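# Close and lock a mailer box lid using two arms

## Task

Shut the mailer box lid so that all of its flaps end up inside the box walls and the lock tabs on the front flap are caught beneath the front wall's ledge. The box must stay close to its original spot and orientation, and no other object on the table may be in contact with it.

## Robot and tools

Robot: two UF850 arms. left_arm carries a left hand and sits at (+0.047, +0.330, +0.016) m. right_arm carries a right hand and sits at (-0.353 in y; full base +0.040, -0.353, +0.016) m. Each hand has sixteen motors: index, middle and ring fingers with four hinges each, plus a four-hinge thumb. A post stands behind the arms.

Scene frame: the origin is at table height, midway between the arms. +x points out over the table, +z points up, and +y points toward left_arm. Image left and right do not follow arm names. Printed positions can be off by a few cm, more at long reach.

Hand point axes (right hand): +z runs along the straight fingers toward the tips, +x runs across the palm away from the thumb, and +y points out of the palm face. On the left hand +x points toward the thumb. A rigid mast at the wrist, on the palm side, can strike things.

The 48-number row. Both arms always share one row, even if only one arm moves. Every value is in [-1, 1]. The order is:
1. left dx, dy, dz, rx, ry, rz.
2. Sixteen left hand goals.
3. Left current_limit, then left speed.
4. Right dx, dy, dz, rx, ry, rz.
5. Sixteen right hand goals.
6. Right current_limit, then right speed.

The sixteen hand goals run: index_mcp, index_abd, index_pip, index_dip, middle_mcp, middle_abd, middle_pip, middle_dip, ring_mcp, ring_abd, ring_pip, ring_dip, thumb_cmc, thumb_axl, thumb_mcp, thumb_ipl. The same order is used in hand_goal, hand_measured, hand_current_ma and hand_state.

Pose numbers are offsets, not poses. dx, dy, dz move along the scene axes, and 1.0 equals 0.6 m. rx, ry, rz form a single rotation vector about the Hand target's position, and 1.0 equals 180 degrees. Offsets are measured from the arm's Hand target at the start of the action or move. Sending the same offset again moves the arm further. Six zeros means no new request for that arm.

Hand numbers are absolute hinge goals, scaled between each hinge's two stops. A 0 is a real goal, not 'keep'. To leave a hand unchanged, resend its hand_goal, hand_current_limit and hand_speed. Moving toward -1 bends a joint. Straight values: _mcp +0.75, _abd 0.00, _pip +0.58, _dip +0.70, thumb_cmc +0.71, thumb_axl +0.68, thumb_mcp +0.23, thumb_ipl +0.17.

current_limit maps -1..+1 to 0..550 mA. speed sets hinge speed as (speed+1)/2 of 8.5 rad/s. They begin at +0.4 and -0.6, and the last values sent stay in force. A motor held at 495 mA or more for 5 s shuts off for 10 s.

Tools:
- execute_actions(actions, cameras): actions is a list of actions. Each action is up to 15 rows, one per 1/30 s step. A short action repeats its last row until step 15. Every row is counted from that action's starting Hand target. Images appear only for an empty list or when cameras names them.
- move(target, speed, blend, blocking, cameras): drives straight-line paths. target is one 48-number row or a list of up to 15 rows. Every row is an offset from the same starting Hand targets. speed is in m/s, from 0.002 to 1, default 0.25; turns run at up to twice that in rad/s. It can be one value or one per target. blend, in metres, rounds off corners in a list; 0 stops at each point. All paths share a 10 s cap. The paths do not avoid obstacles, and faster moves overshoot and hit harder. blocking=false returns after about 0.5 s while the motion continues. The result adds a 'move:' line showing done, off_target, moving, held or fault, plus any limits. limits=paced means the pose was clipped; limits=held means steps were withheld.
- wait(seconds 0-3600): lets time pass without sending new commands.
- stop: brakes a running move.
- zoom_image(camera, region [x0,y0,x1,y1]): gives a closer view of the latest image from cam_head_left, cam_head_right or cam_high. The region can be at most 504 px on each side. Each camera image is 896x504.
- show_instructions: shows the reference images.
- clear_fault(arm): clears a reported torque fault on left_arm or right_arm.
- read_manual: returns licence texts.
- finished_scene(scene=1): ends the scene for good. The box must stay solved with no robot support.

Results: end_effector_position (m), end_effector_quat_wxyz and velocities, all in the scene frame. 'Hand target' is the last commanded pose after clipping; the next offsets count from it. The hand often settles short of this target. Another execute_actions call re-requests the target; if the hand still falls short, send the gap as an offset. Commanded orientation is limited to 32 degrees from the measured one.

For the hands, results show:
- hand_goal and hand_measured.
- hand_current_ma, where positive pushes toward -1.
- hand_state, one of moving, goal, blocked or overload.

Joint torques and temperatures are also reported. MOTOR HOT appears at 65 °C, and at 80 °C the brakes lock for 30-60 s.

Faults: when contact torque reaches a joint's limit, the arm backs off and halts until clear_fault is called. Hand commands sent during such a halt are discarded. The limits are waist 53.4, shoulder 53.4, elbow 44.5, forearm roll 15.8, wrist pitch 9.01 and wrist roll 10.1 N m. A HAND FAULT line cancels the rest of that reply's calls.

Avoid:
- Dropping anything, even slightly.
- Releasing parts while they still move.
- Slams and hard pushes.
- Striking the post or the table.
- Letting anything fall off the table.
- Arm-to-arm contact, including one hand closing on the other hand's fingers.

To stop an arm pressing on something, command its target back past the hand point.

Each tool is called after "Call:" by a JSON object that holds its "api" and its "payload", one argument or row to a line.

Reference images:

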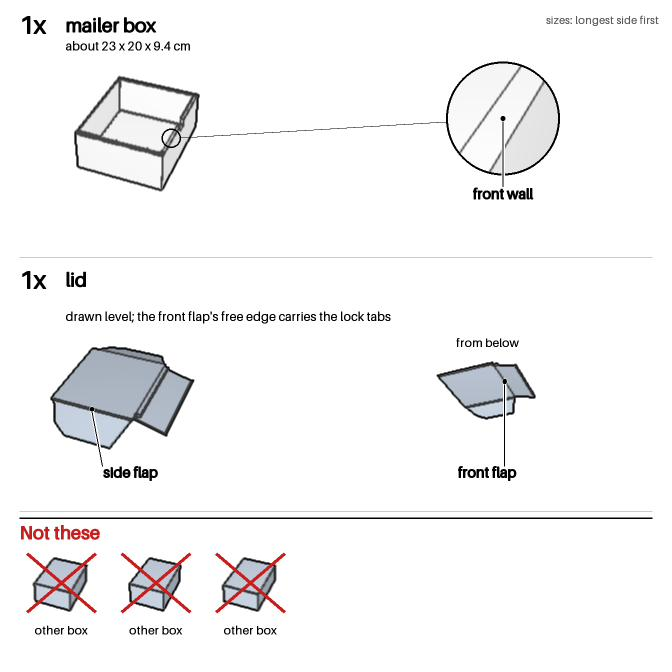

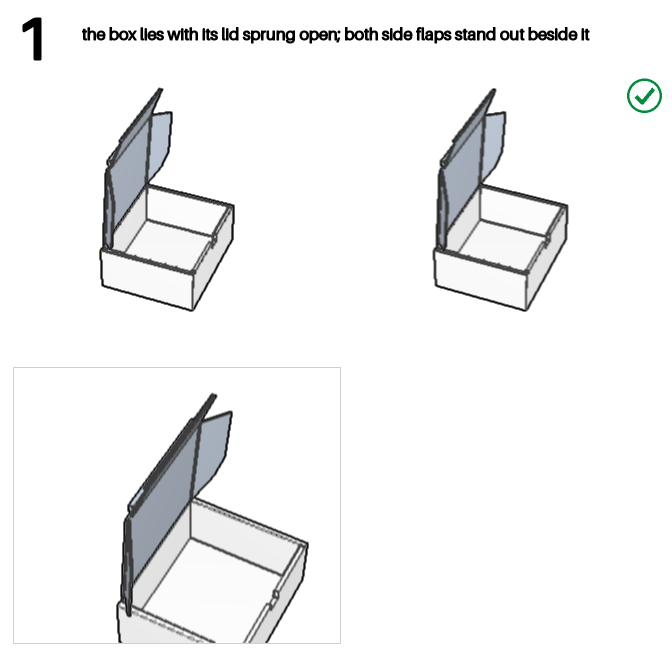

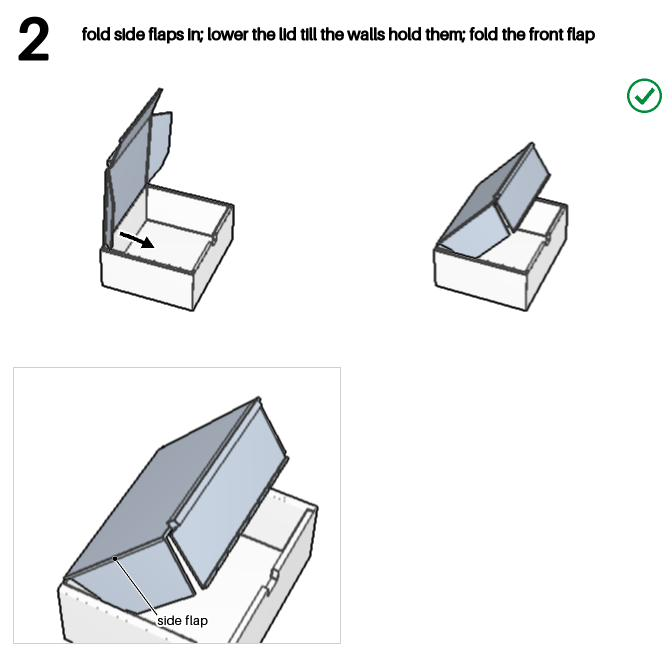

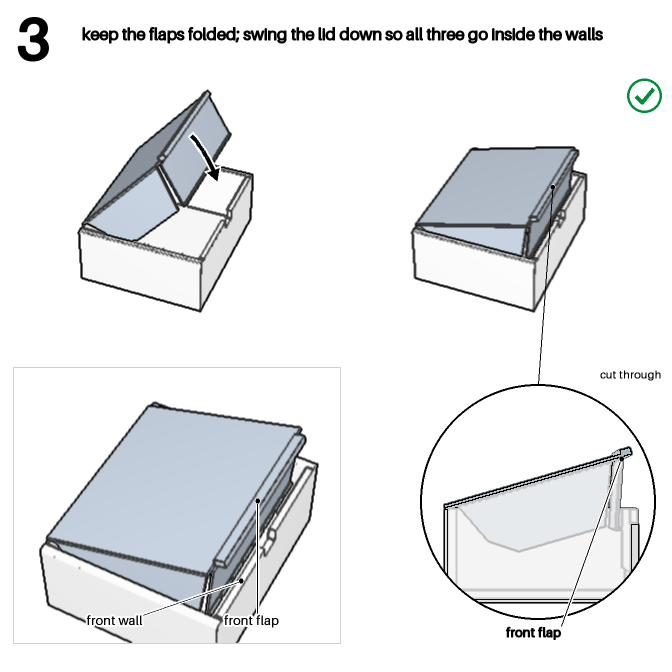

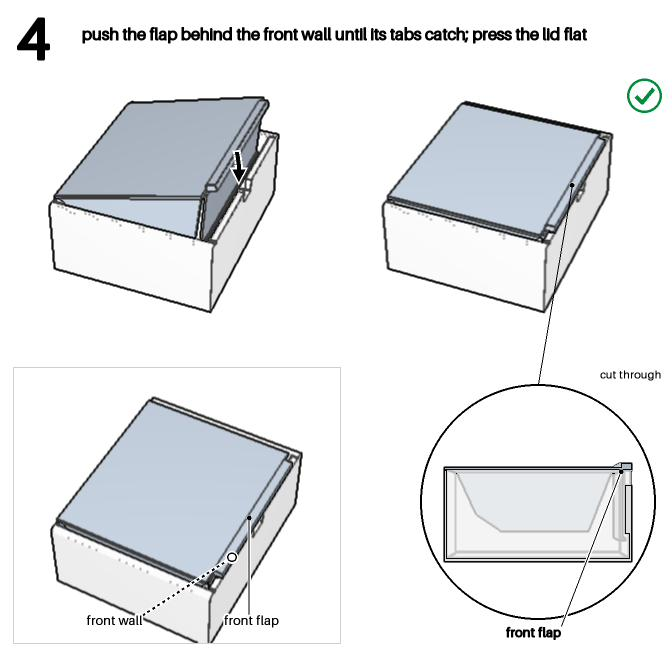

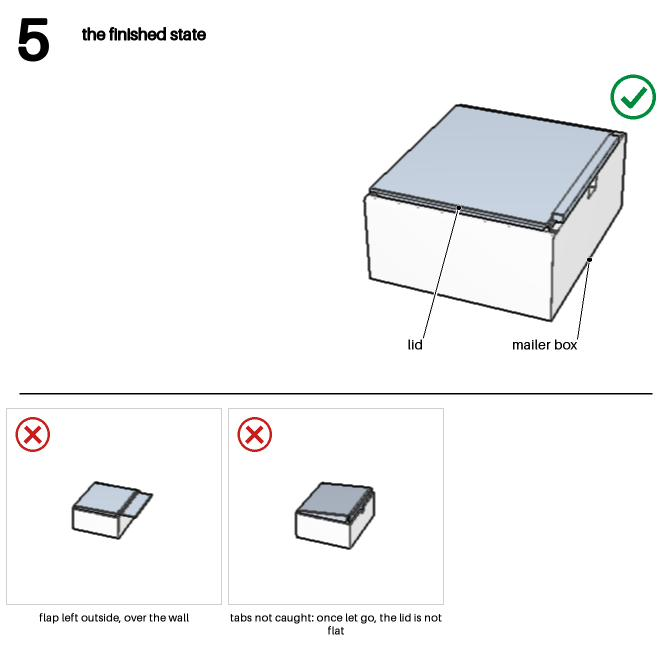

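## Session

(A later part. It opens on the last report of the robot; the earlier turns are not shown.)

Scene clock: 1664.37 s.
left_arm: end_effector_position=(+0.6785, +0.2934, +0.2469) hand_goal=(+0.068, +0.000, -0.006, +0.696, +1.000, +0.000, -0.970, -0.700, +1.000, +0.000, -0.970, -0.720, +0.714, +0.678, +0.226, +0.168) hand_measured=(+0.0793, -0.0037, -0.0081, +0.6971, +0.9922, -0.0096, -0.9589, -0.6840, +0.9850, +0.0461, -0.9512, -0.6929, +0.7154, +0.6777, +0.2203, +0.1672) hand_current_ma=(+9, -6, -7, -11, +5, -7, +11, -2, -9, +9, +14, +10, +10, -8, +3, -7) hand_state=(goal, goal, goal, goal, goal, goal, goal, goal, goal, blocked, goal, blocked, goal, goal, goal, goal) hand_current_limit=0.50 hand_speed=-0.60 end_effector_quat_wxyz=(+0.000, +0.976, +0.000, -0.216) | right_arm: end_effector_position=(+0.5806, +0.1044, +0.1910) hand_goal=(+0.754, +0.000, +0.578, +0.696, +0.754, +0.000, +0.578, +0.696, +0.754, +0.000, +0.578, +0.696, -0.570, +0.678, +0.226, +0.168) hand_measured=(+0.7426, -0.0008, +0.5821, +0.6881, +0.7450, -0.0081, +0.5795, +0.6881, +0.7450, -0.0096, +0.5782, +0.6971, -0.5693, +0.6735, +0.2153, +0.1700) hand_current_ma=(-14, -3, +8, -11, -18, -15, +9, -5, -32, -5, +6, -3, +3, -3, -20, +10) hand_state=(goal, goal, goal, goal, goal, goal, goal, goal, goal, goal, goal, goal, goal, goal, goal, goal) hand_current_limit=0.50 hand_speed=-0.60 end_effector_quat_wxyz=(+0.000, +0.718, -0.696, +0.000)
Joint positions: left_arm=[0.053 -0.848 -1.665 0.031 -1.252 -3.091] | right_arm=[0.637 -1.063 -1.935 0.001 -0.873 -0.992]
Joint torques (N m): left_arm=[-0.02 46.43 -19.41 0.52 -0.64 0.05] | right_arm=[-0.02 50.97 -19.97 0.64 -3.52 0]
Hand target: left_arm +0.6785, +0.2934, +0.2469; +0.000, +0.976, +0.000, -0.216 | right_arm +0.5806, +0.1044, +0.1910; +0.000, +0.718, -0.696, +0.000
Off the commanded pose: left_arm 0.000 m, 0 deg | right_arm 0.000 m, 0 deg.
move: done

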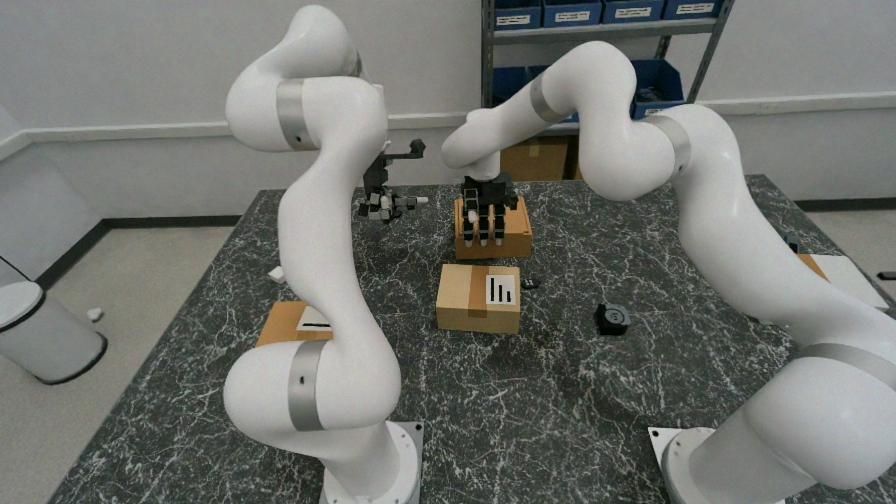

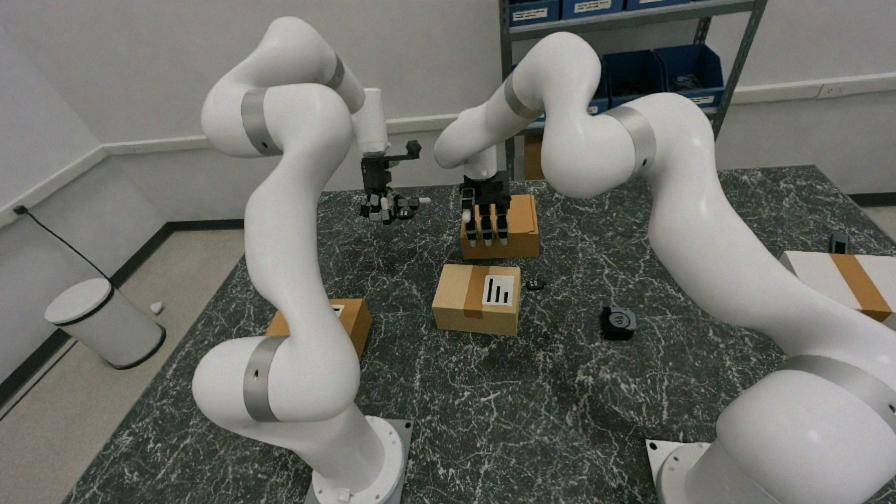

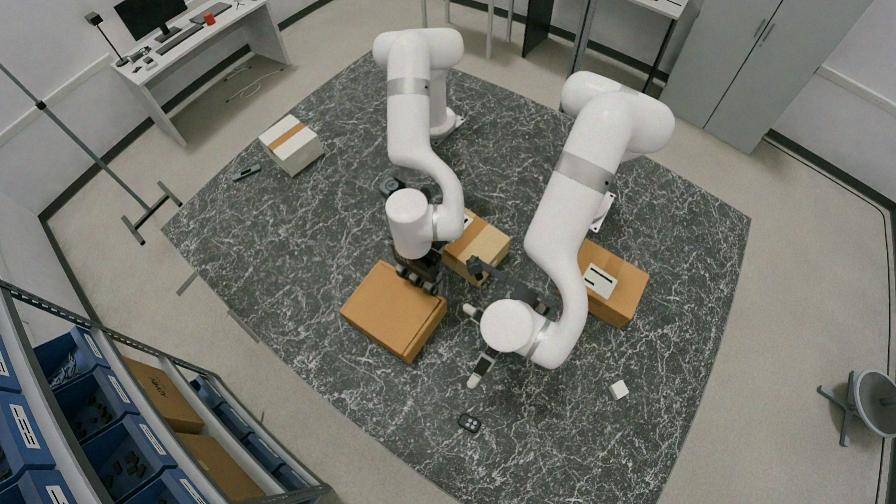

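Call:
{"api": "move", "payload": {
  "target": [
    [0,0,0,0,0,0,0.068,0,-0.007,0.696,1,0,-0.97,-0.70,1,0,-0.97,-0.72,0.714,0.678,0.226,0.168,0.5,-0.6, -0.025,-0.001,0,0,0,0,0.754,0,0.577,0.696,0.754,0,0.577,0.696,0.754,0,0.577,0.696,-0.57,0.678,0.226,0.168,0.5,-0.6],
    [0,0,0,0,0,0,0.068,0,-0.007,0.696,1,0,-0.97,-0.70,1,0,-0.97,-0.72,0.714,0.678,0.226,0.168,0.5,-0.6, -0.05,-0.001,0.18,0,0,0,0.754,0,0.577,0.696,0.754,0,0.577,0.696,0.754,0,0.577,0.696,-0.57,0.678,0.226,0.168,0.5,-0.6],
    [0,0.1,0.1,0,0,0,0.068,0,-0.007,0.696,1,0,-0.97,-0.70,1,0,-0.97,-0.72,0.714,0.678,0.226,0.168,0.5,-0.6, -0.15,-0.55,0.22,0,0,0,0.754,0,0.577,0.696,0.754,0,0.577,0.696,0.754,0,0.577,0.696,-0.57,0.678,0.226,0.168,0.5,-0.6]
  ],
  "speed": [0.04,0.12,0.2],
  "blend": [0,0.02,0],
  "cameras": ["cam_head_left","cam_head_right","cam_high"]
}}

Call:
{"api": "zoom_image", "payload": {
  "camera": "cam_head_left",
  "region": [445, 190, 545, 270]
}}

Call:
{"api": "zoom_image", "payload": {
  "camera": "cam_head_right",
  "region": [445, 190, 545, 270]
}}

Call:
{"api": "zoom_image", "payload": {
  "camera": "cam_high",
  "region": [320, 200, 520, 380]
}}

Scene clock: 1681.87 s.
left_arm: end_effector_position=(+0.6785, +0.3534, +0.3069) hand_goal=(+0.068, +0.000, -0.006, +0.696, +1.000, +0.000, -0.970, -0.700, +1.000, +0.000, -0.970, -0.720, +0.714, +0.678, +0.226, +0.168) hand_measured=(+0.0793, -0.0037, -0.0081, +0.6958, +0.9922, -0.0096, -0.9577, -0.6840, +0.9850, +0.0461, -0.9512, -0.6942, +0.7079, +0.6777, +0.2203, +0.1681) hand_current_ma=(+7, -5, -9, -10, +8, -8, +5, +2, -8, +12, +13, +13, +7, -11, +2, -7) hand_state=(goal, goal, goal, goal, goal, goal, goal, goal, goal, blocked, goal, blocked, goal, goal, goal, goal) hand_current_limit=0.50 hand_speed=-0.60 end_effector_quat_wxyz=(+0.000, +0.976, +0.000, -0.216) | right_arm: end_effector_position=(+0.4906, -0.2256, +0.3230) hand_goal=(+0.754, +0.000, +0.578, +0.696, +0.754, +0.000, +0.578, +0.696, +0.754, +0.000, +0.578, +0.696, -0.570, +0.678, +0.226, +0.168) hand_measured=(+0.7438, -0.0081, +0.5821, +0.6894, +0.7462, -0.0096, +0.5795, +0.6907, +0.7462, -0.0096, +0.5770, +0.6971, -0.5743, +0.6735, +0.2143, +0.1700) hand_current_ma=(-19, -10, +7, -16, -20, -9, +3, -5, -21, -4, +7, -4, +0, -2, -24, +8) hand_state=(goal, goal, goal, goal, goal, goal, goal, goal, goal, goal, goal, goal, goal, goal, goal, goal) hand_current_limit=0.50 hand_speed=-0.60 end_effector_quat_wxyz=(+0.000, +0.718, -0.696, +0.000)
Joint positions: left_arm=[0.137 -0.805 -1.735 0.066 -1.361 -3.018] | right_arm=[0.224 -0.372 -1.145 0.001 -0.773 -1.405]
Joint torques (N m): left_arm=[-0.02 45.97 -19.99 0.62 -0.64 0.05] | right_arm=[-0.01 32.25 -19.33 0.56 -0.13 0]
Hand target: left_arm +0.6785, +0.3534, +0.3069; +0.000, +0.976, +0.000, -0.216 | right_arm +0.4906, -0.2256, +0.3230; +0.000, +0.718, -0.696, +0.000
Off the commanded pose: left_arm 0.000 m, 0 deg | right_arm 0.000 m, 0 deg.
move: done

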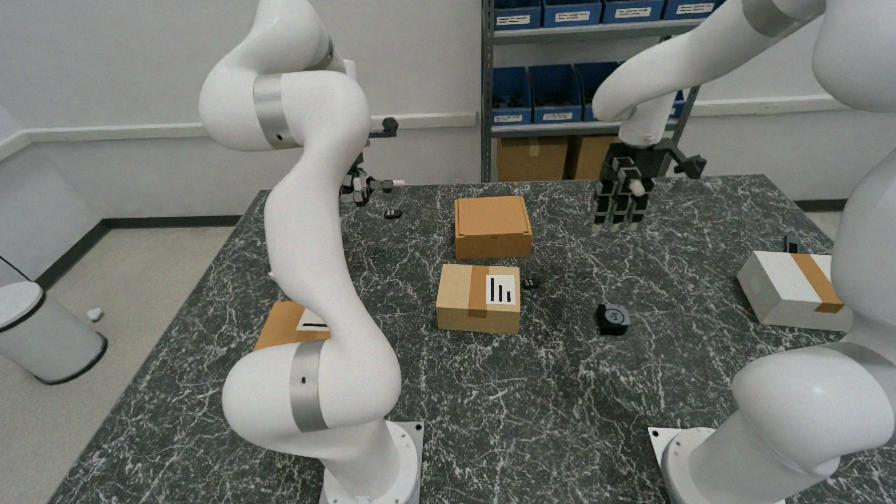

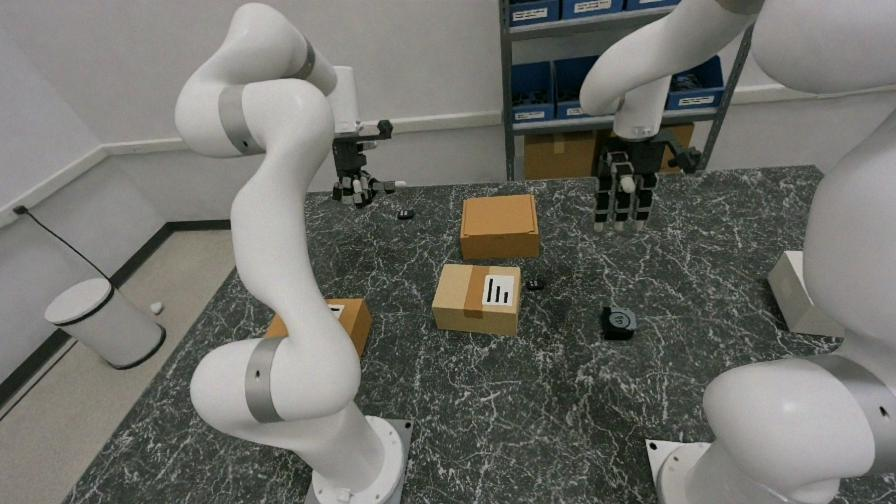

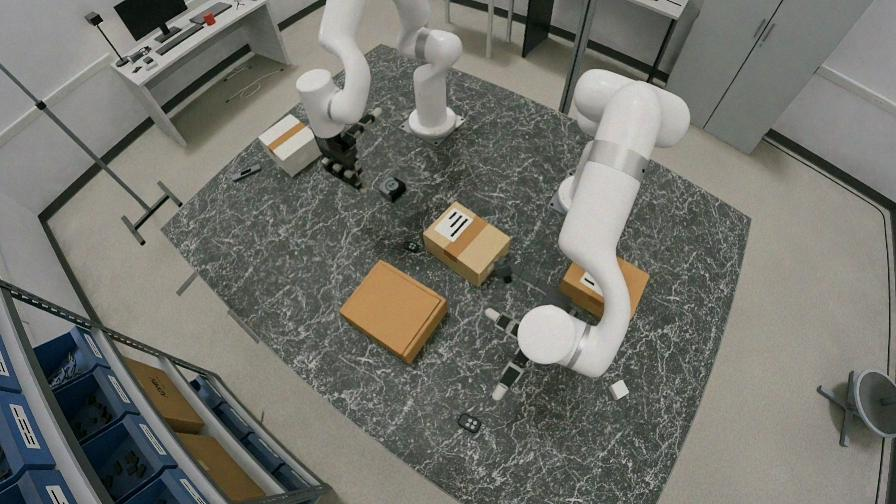

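Scaled by 5.040 from the camera's image (finer frame: 1280x720).

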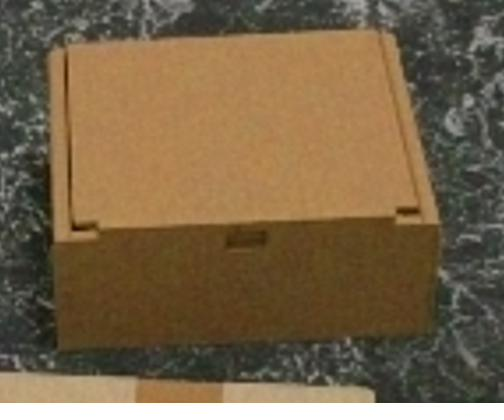

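Scaled by 5.040 from the camera's image (finer frame: 1280x720).

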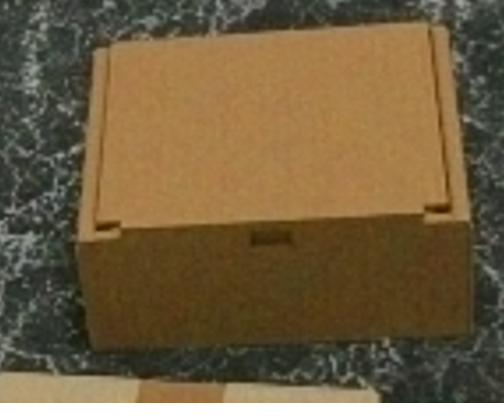

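Scaled by 2.520 from the camera's image (finer frame: 1280x720).

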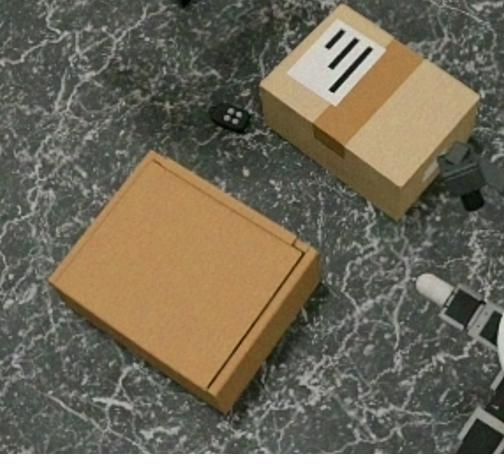

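Call:
{"api": "zoom_image", "payload": {
  "camera": "cam_head_left",
  "region": [450, 225, 490, 265]
}}

Call:
{"api": "zoom_image", "payload": {
  "camera": "cam_head_left",
  "region": [500, 220, 540, 260]
}}

Call:
{"api": "zoom_image", "payload": {
  "camera": "cam_high",
  "region": [370, 250, 460, 340]
}}

Scaled by 12.600 from the camera's image (finer frame: 1280x720).

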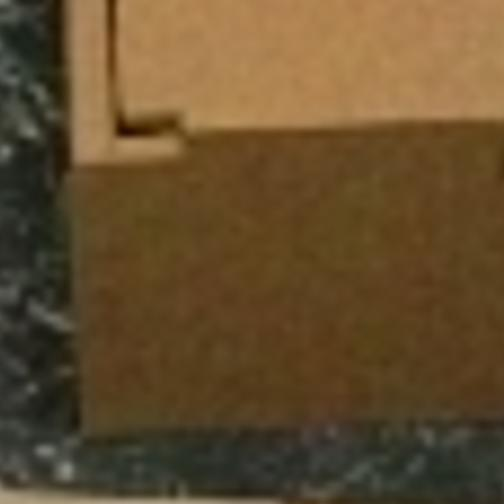

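Scaled by 12.600 from the camera's image (finer frame: 1280x720).

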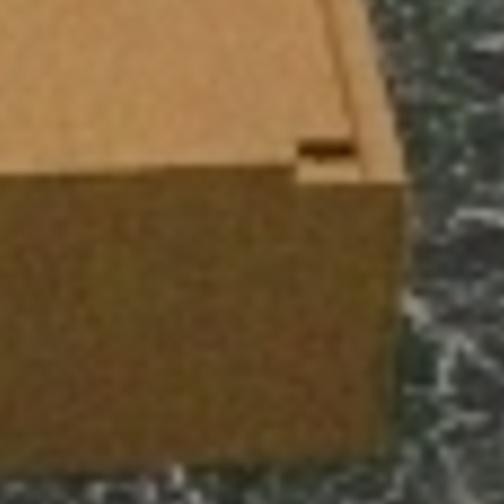

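Scaled by 5.600 from the camera's image (finer frame: 1280x720).

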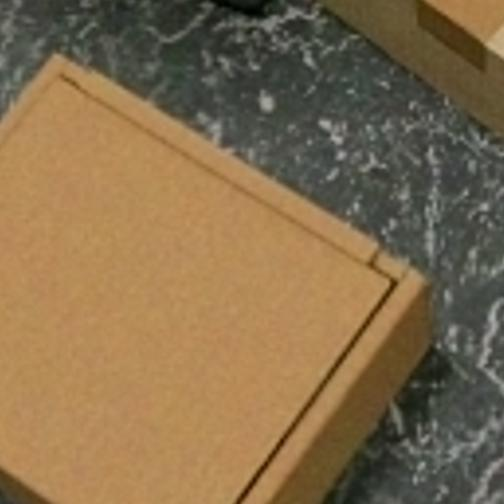

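Call:
{"api": "move", "payload": {
  "target": [
    [0,0,0,0,0,0,0.068,0,-0.007,0.696,1,0,-0.97,-0.70,1,0,-0.97,-0.72,0.714,0.678,0.226,0.168,0.5,-0.6, 0.2195,0.5077,-0.0383,0,0,0,0.754,0,0.577,0.696,0.754,0,0.577,0.696,0.754,0,0.577,0.696,-0.57,0.678,0.226,0.168,0.5,-0.6],
    [0,0,0,0,0,0,0.068,0,-0.007,0.696,1,0,-0.97,-0.70,1,0,-0.97,-0.72,0.714,0.678,0.226,0.168,0.5,-0.6, 0.2195,0.5077,-0.155,0,0,0,0.754,0,0.577,0.696,0.754,0,0.577,0.696,0.754,0,0.577,0.696,-0.57,0.678,0.226,0.168,0.5,-0.6]
  ],
  "speed": [0.18,0.06],
  "blend": [0.01,0],
  "cameras": ["cam_head_left","cam_high"]
}}

Call:
{"api": "zoom_image", "payload": {
  "camera": "cam_head_left",
  "region": [440, 180, 550, 270]
}}

Scene clock: 1713.33 s.
left_arm: end_effector_position=(+0.6785, +0.3534, +0.3069) hand_goal=(+0.068, +0.000, -0.006, +0.696, +1.000, +0.000, -0.970, -0.700, +1.000, +0.000, -0.970, -0.720, +0.714, +0.678, +0.226, +0.168) hand_measured=(+0.0793, -0.0037, -0.0069, +0.6958, +0.9922, -0.0096, -0.9577, -0.6840, +0.9850, +0.0461, -0.9512, -0.6942, +0.7079, +0.6777, +0.2203, +0.1681) hand_current_ma=(+3, -4, -10, -10, +10, -8, +8, +1, -6, +3, +9, +7, +5, -6, +5, -6) hand_state=(goal, goal, goal, goal, goal, goal, goal, goal, goal, blocked, goal, blocked, goal, goal, goal, goal) hand_current_limit=0.50 hand_speed=-0.60 end_effector_quat_wxyz=(+0.000, +0.976, +0.000, -0.216) | right_arm: end_effector_position=(+0.6223, +0.0790, +0.2300) hand_goal=(+0.754, +0.000, +0.578, +0.696, +0.754, +0.000, +0.578, +0.696, +0.754, +0.000, +0.578, +0.696, -0.570, +0.678, +0.226, +0.168) hand_measured=(+0.7450, -0.0037, +0.5808, +0.6894, +0.7450, -0.0052, +0.5795, +0.6894, +0.7462, -0.0096, +0.5782, +0.6971, -0.5693, +0.6735, +0.2163, +0.1700) hand_current_ma=(-15, -7, +7, -15, -18, -2, +6, -2, -17, -2, +11, -6, +1, -2, -20, +7) hand_state=(goal, goal, goal, goal, goal, goal, goal, goal, goal, goal, goal, goal, goal, goal, goal, goal) hand_current_limit=0.50 hand_speed=-0.60 end_effector_quat_wxyz=(+0.000, +0.718, -0.696, +0.000)
Joint positions: left_arm=[0.137 -0.805 -1.735 0.066 -1.361 -3.018] | right_arm=[0.58 -1.093 -2.08 0.001 -0.987 -1.049]
Joint torques (N m): left_arm=[-0.02 45.97 -19.99 0.62 -0.64 0.05] | right_arm=[-0.02 51.87 -20.37 0.7 -0.12 0]
Hand target: left_arm +0.6785, +0.3534, +0.3069; +0.000, +0.976, +0.000, -0.216 | right_arm +0.6223, +0.0790, +0.2300; +0.000, +0.718, -0.696, +0.000
Off the commanded pose: left_arm 0.000 m, 0 deg | right_arm 0.000 m, 0 deg.
move: done

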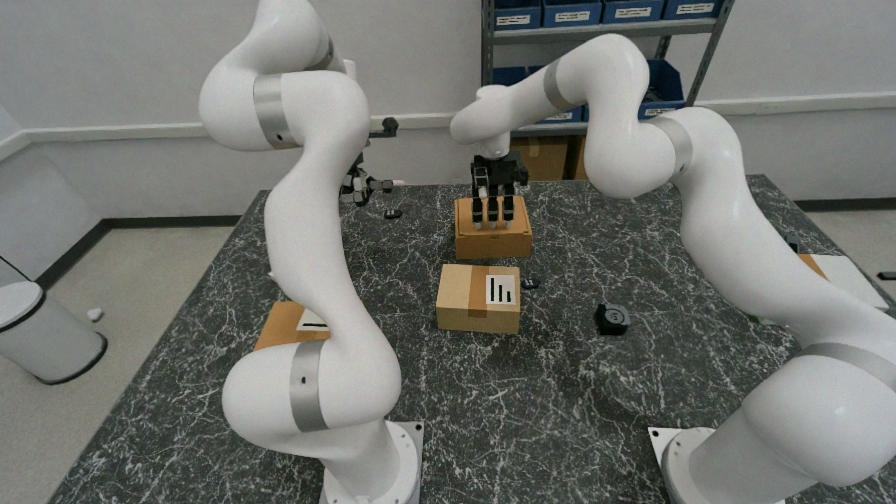

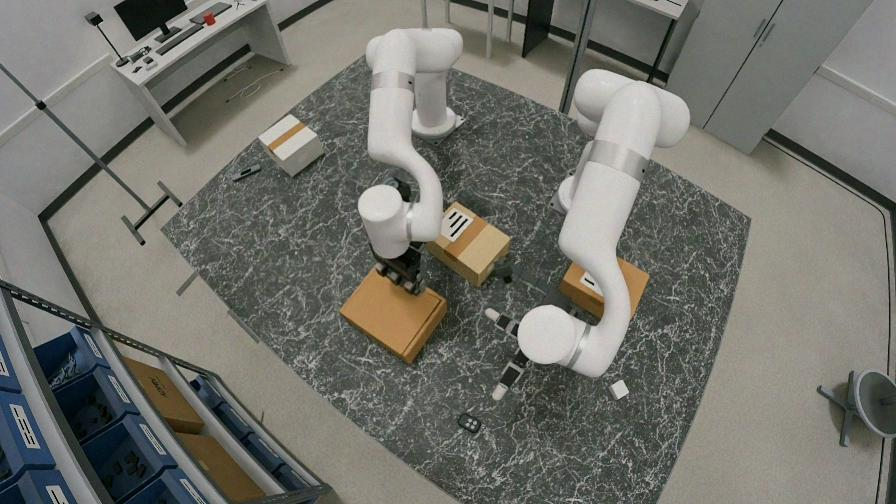

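Scaled by 4.582 from the camera's image (finer frame: 1280x720).

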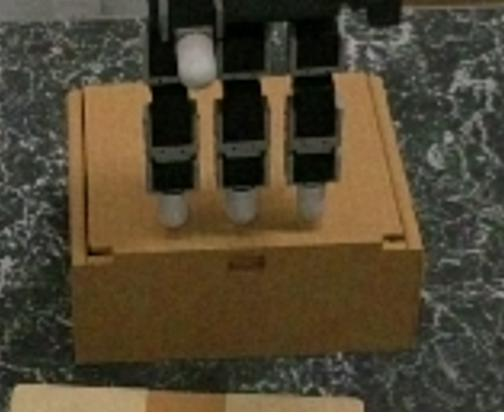

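Call:
{"api": "move", "payload": {
  "target": [
    [0,0,0,0,0,0,0.068,0,-0.007,0.696,1,0,-0.97,-0.70,1,0,-0.97,-0.72,0.714,0.678,0.226,0.168,0.5,-0.6, 0,0,-0.0133,0,0,0,0.754,0,0.577,0.696,0.754,0,0.577,0.696,0.754,0,0.577,0.696,-0.57,0.678,0.226,0.168,0.5,-0.6]
  ],
  "speed": 0.02,
  "cameras": ["cam_head_left"]
}}

Call:
{"api": "zoom_image", "payload": {
  "camera": "cam_head_left",
  "region": [450, 220, 540, 270]
}}

Scene clock: 1717.63 s.
left_arm: end_effector_position=(+0.6785, +0.3534, +0.3069) hand_goal=(+0.068, +0.000, -0.006, +0.696, +1.000, +0.000, -0.970, -0.700, +1.000, +0.000, -0.970, -0.720, +0.714, +0.678, +0.226, +0.168) hand_measured=(+0.0793, -0.0037, -0.0081, +0.6958, +0.9910, -0.0096, -0.9577, -0.6840, +0.9850, +0.0461, -0.9512, -0.6942, +0.7079, +0.6777, +0.2203, +0.1672) hand_current_ma=(+6, -2, -10, -8, +5, -7, +11, -4, -10, +8, +15, +11, +6, -6, +4, -5) hand_state=(goal, goal, goal, goal, goal, goal, goal, goal, goal, blocked, goal, blocked, goal, goal, goal, goal) hand_current_limit=0.50 hand_speed=-0.60 end_effector_quat_wxyz=(+0.000, +0.976, +0.000, -0.216) | right_arm: end_effector_position=(+0.6224, +0.0791, +0.2224) hand_goal=(+0.754, +0.000, +0.578, +0.696, +0.754, +0.000, +0.578, +0.696, +0.754, +0.000, +0.578, +0.696, -0.570, +0.678, +0.226, +0.168) hand_measured=(+0.7438, -0.0066, +0.5782, +0.6881, +0.7462, -0.0081, +0.5770, +0.6894, +0.7462, -0.0096, +0.5770, +0.6958, -0.5693, +0.6735, +0.2143, +0.1700) hand_current_ma=(-12, -5, +0, -15, -14, -10, +0, -2, -18, -3, +5, -7, +1, -2, -18, +10) hand_state=(goal, goal, goal, goal, goal, goal, goal, goal, goal, goal, goal, goal, goal, goal, goal, goal) hand_current_limit=0.50 hand_speed=-0.60 end_effector_quat_wxyz=(+0.000, +0.718, -0.696, +0.000)
Joint positions: left_arm=[0.137 -0.805 -1.735 0.066 -1.361 -3.018] | right_arm=[0.58 -1.1 -2.076 0.001 -0.975 -1.049]
Joint torques (N m): left_arm=[-0.02 45.97 -19.99 0.62 -0.64 0.05] | right_arm=[-0.02 19.05 -1.36 0.69 3.47 0]
Hand target: left_arm +0.6785, +0.3534, +0.3069; +0.000, +0.976, +0.000, -0.216 | right_arm +0.6223, +0.0790, +0.2220; +0.000, +0.718, -0.696, +0.000
Off the commanded pose: left_arm 0.000 m, 0 deg | right_arm 0.000 m, 0 deg.
move: done

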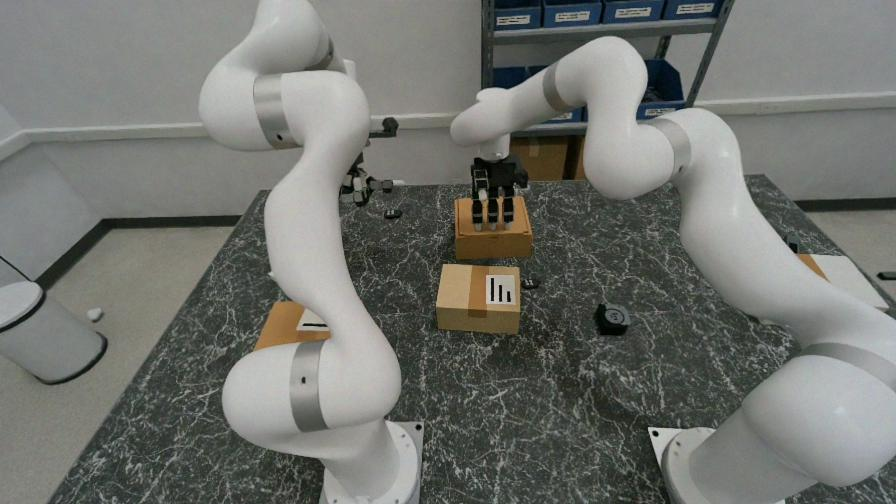

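Scaled by 5.600 from the camera's image (finer frame: 1280x720).

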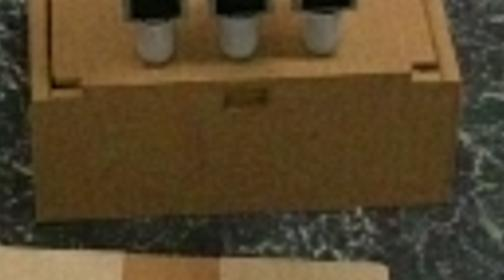

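Call:
{"api": "zoom_image", "payload": {
  "camera": "cam_head_left",
  "region": [450, 225, 490, 265]
}}

Call:
{"api": "zoom_image", "payload": {
  "camera": "cam_head_left",
  "region": [500, 220, 540, 260]
}}

Scaled by 12.600 from the camera's image (finer frame: 1280x720).

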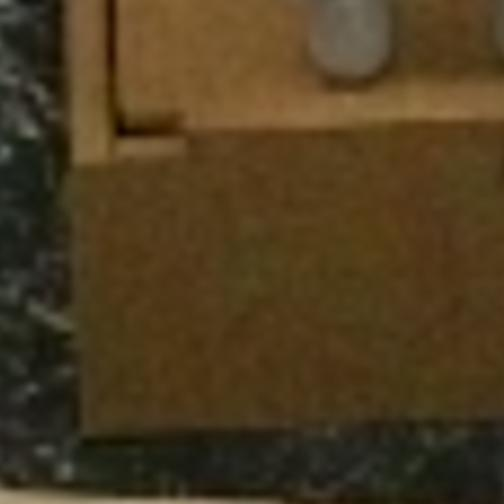

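Scaled by 12.600 from the camera's image (finer frame: 1280x720).

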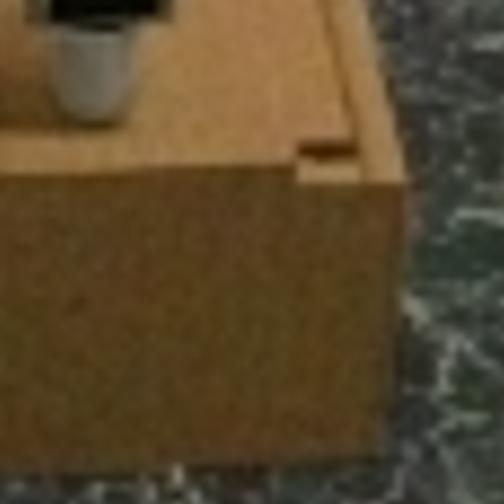

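Call:
{"api": "move", "payload": {
  "target": [
    [0,0,0,0,0,0,0.068,0,-0.007,0.696,1,0,-0.97,-0.70,1,0,-0.97,-0.72,0.714,0.678,0.226,0.168,0.5,-0.6, 0,0,0.01,0,0,0,0.754,0,0.577,0.696,0.754,0,0.577,0.696,0.754,0,0.577,0.696,-0.57,0.678,0.226,0.168,0.5,-0.6],
    [0,0,0,0,0,0,0.068,0,-0.007,0.696,1,0,-0.97,-0.70,1,0,-0.97,-0.72,0.714,0.678,0.226,0.168,0.5,-0.6, 0,0,0.12,0,0,0,0.754,0,0.577,0.696,0.754,0,0.577,0.696,0.754,0,0.577,0.696,-0.57,0.678,0.226,0.168,0.5,-0.6],
    [0,0,0,0,0,0,0.068,0,-0.007,0.696,1,0,-0.97,-0.70,1,0,-0.97,-0.72,0.714,0.678,0.226,0.168,0.5,-0.6, -0.2,-0.5,0.17,0,0,0,0.754,0,0.577,0.696,0.754,0,0.577,0.696,0.754,0,0.577,0.696,-0.57,0.678,0.226,0.168,0.5,-0.6]
  ],
  "speed": [0.01,0.08,0.2],
  "blend": [0.002,0.02,0],
  "cameras": ["cam_head_left","cam_head_right","cam_high"]
}}

Call:
{"api": "zoom_image", "payload": {
  "camera": "cam_head_left",
  "region": [445, 190, 545, 270]
}}

Call:
{"api": "zoom_image", "payload": {
  "camera": "cam_high",
  "region": [320, 200, 520, 380]
}}

Scene clock: 1733.53 s.
left_arm: end_effector_position=(+0.6785, +0.3534, +0.3069) hand_goal=(+0.068, +0.000, -0.006, +0.696, +1.000, +0.000, -0.970, -0.700, +1.000, +0.000, -0.970, -0.720, +0.714, +0.678, +0.226, +0.168) hand_measured=(+0.0793, -0.0037, -0.0081, +0.6958, +0.9922, -0.0096, -0.9577, -0.6853, +0.9850, +0.0461, -0.9512, -0.6942, +0.7092, +0.6767, +0.2203, +0.1681) hand_current_ma=(+7, -4, -7, -10, +5, -11, +10, -2, -8, +5, +12, +10, +8, -7, +0, -6) hand_state=(goal, goal, goal, goal, goal, goal, goal, goal, goal, blocked, goal, blocked, goal, goal, goal, goal) hand_current_limit=0.50 hand_speed=-0.60 end_effector_quat_wxyz=(+0.000, +0.976, +0.000, -0.216) | right_arm: end_effector_position=(+0.5023, -0.2209, +0.3240) hand_goal=(+0.754, +0.000, +0.578, +0.696, +0.754, +0.000, +0.578, +0.696, +0.754, +0.000, +0.578, +0.696, -0.570, +0.678, +0.226, +0.168) hand_measured=(+0.7438, -0.0081, +0.5770, +0.6894, +0.7462, -0.0081, +0.5770, +0.6907, +0.7474, -0.0081, +0.5757, +0.6971, -0.5743, +0.6725, +0.2153, +0.1710) hand_current_ma=(-16, -11, +0, -9, -15, -13, +3, -1, -17, -3, +14, -7, -7, -1, -20, +7) hand_state=(goal, goal, goal, goal, goal, goal, goal, goal, goal, goal, goal, goal, goal, goal, goal, goal) hand_current_limit=0.50 hand_speed=-0.60 end_effector_quat_wxyz=(+0.000, +0.718, -0.696, +0.000)
Joint positions: left_arm=[0.137 -0.805 -1.735 0.066 -1.361 -3.018] | right_arm=[0.228 -0.4 -1.185 0.001 -0.785 -1.401]
Joint torques (N m): left_arm=[-0.02 45.97 -19.99 0.62 -0.64 0.05] | right_arm=[-0.02 33.24 -19.41 0.56 -0.13 0]
Hand target: left_arm +0.6785, +0.3534, +0.3069; +0.000, +0.976, +0.000, -0.216 | right_arm +0.5023, -0.2210, +0.3240; +0.000, +0.718, -0.696, +0.000
Off the commanded pose: left_arm 0.000 m, 0 deg | right_arm 0.000 m, 0 deg.
move: done

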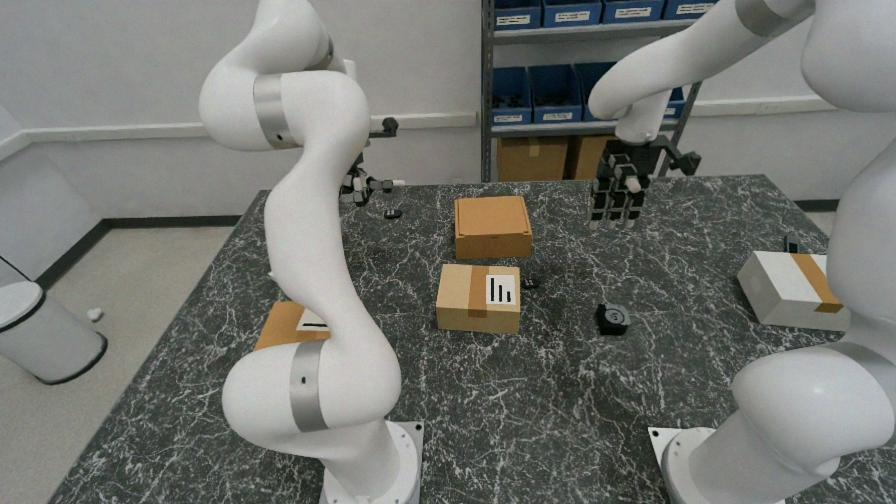

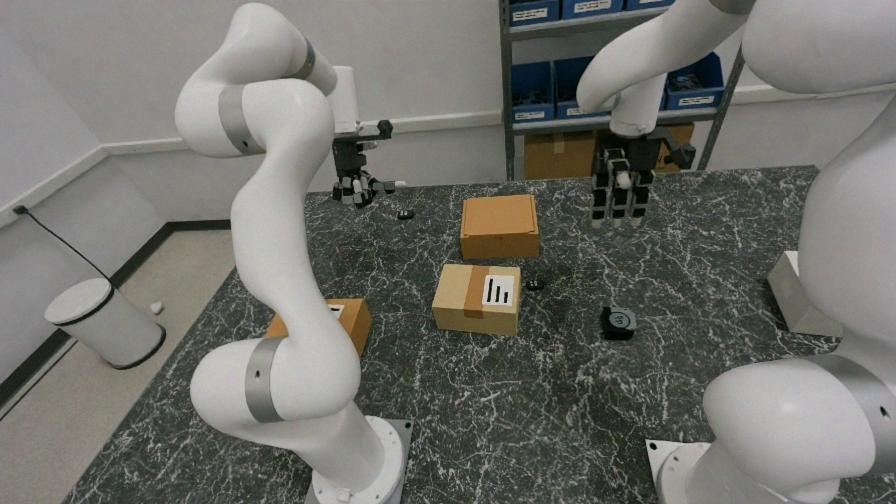

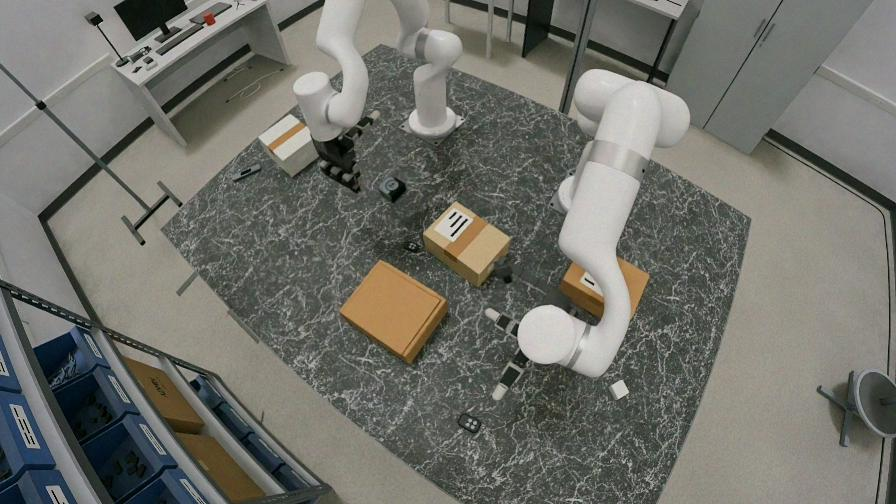

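Scaled by 5.040 from the camera's image (finer frame: 1280x720).

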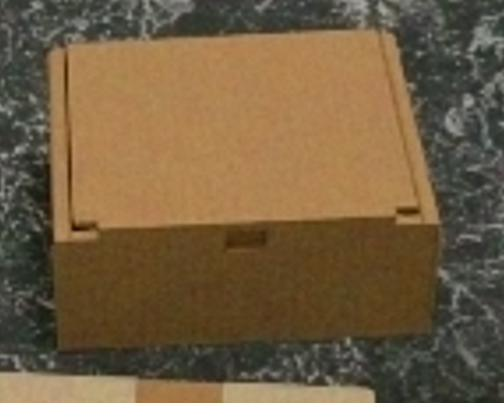

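Scaled by 2.520 from the camera's image (finer frame: 1280x720).

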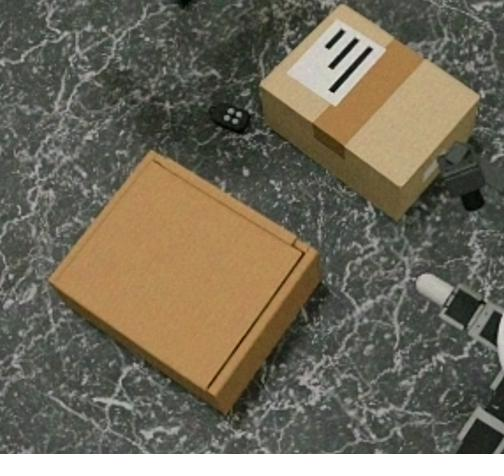

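Call:
{"api": "finished_scene", "payload": {
  "scene": 1
}}

The scene is finished: the task was done.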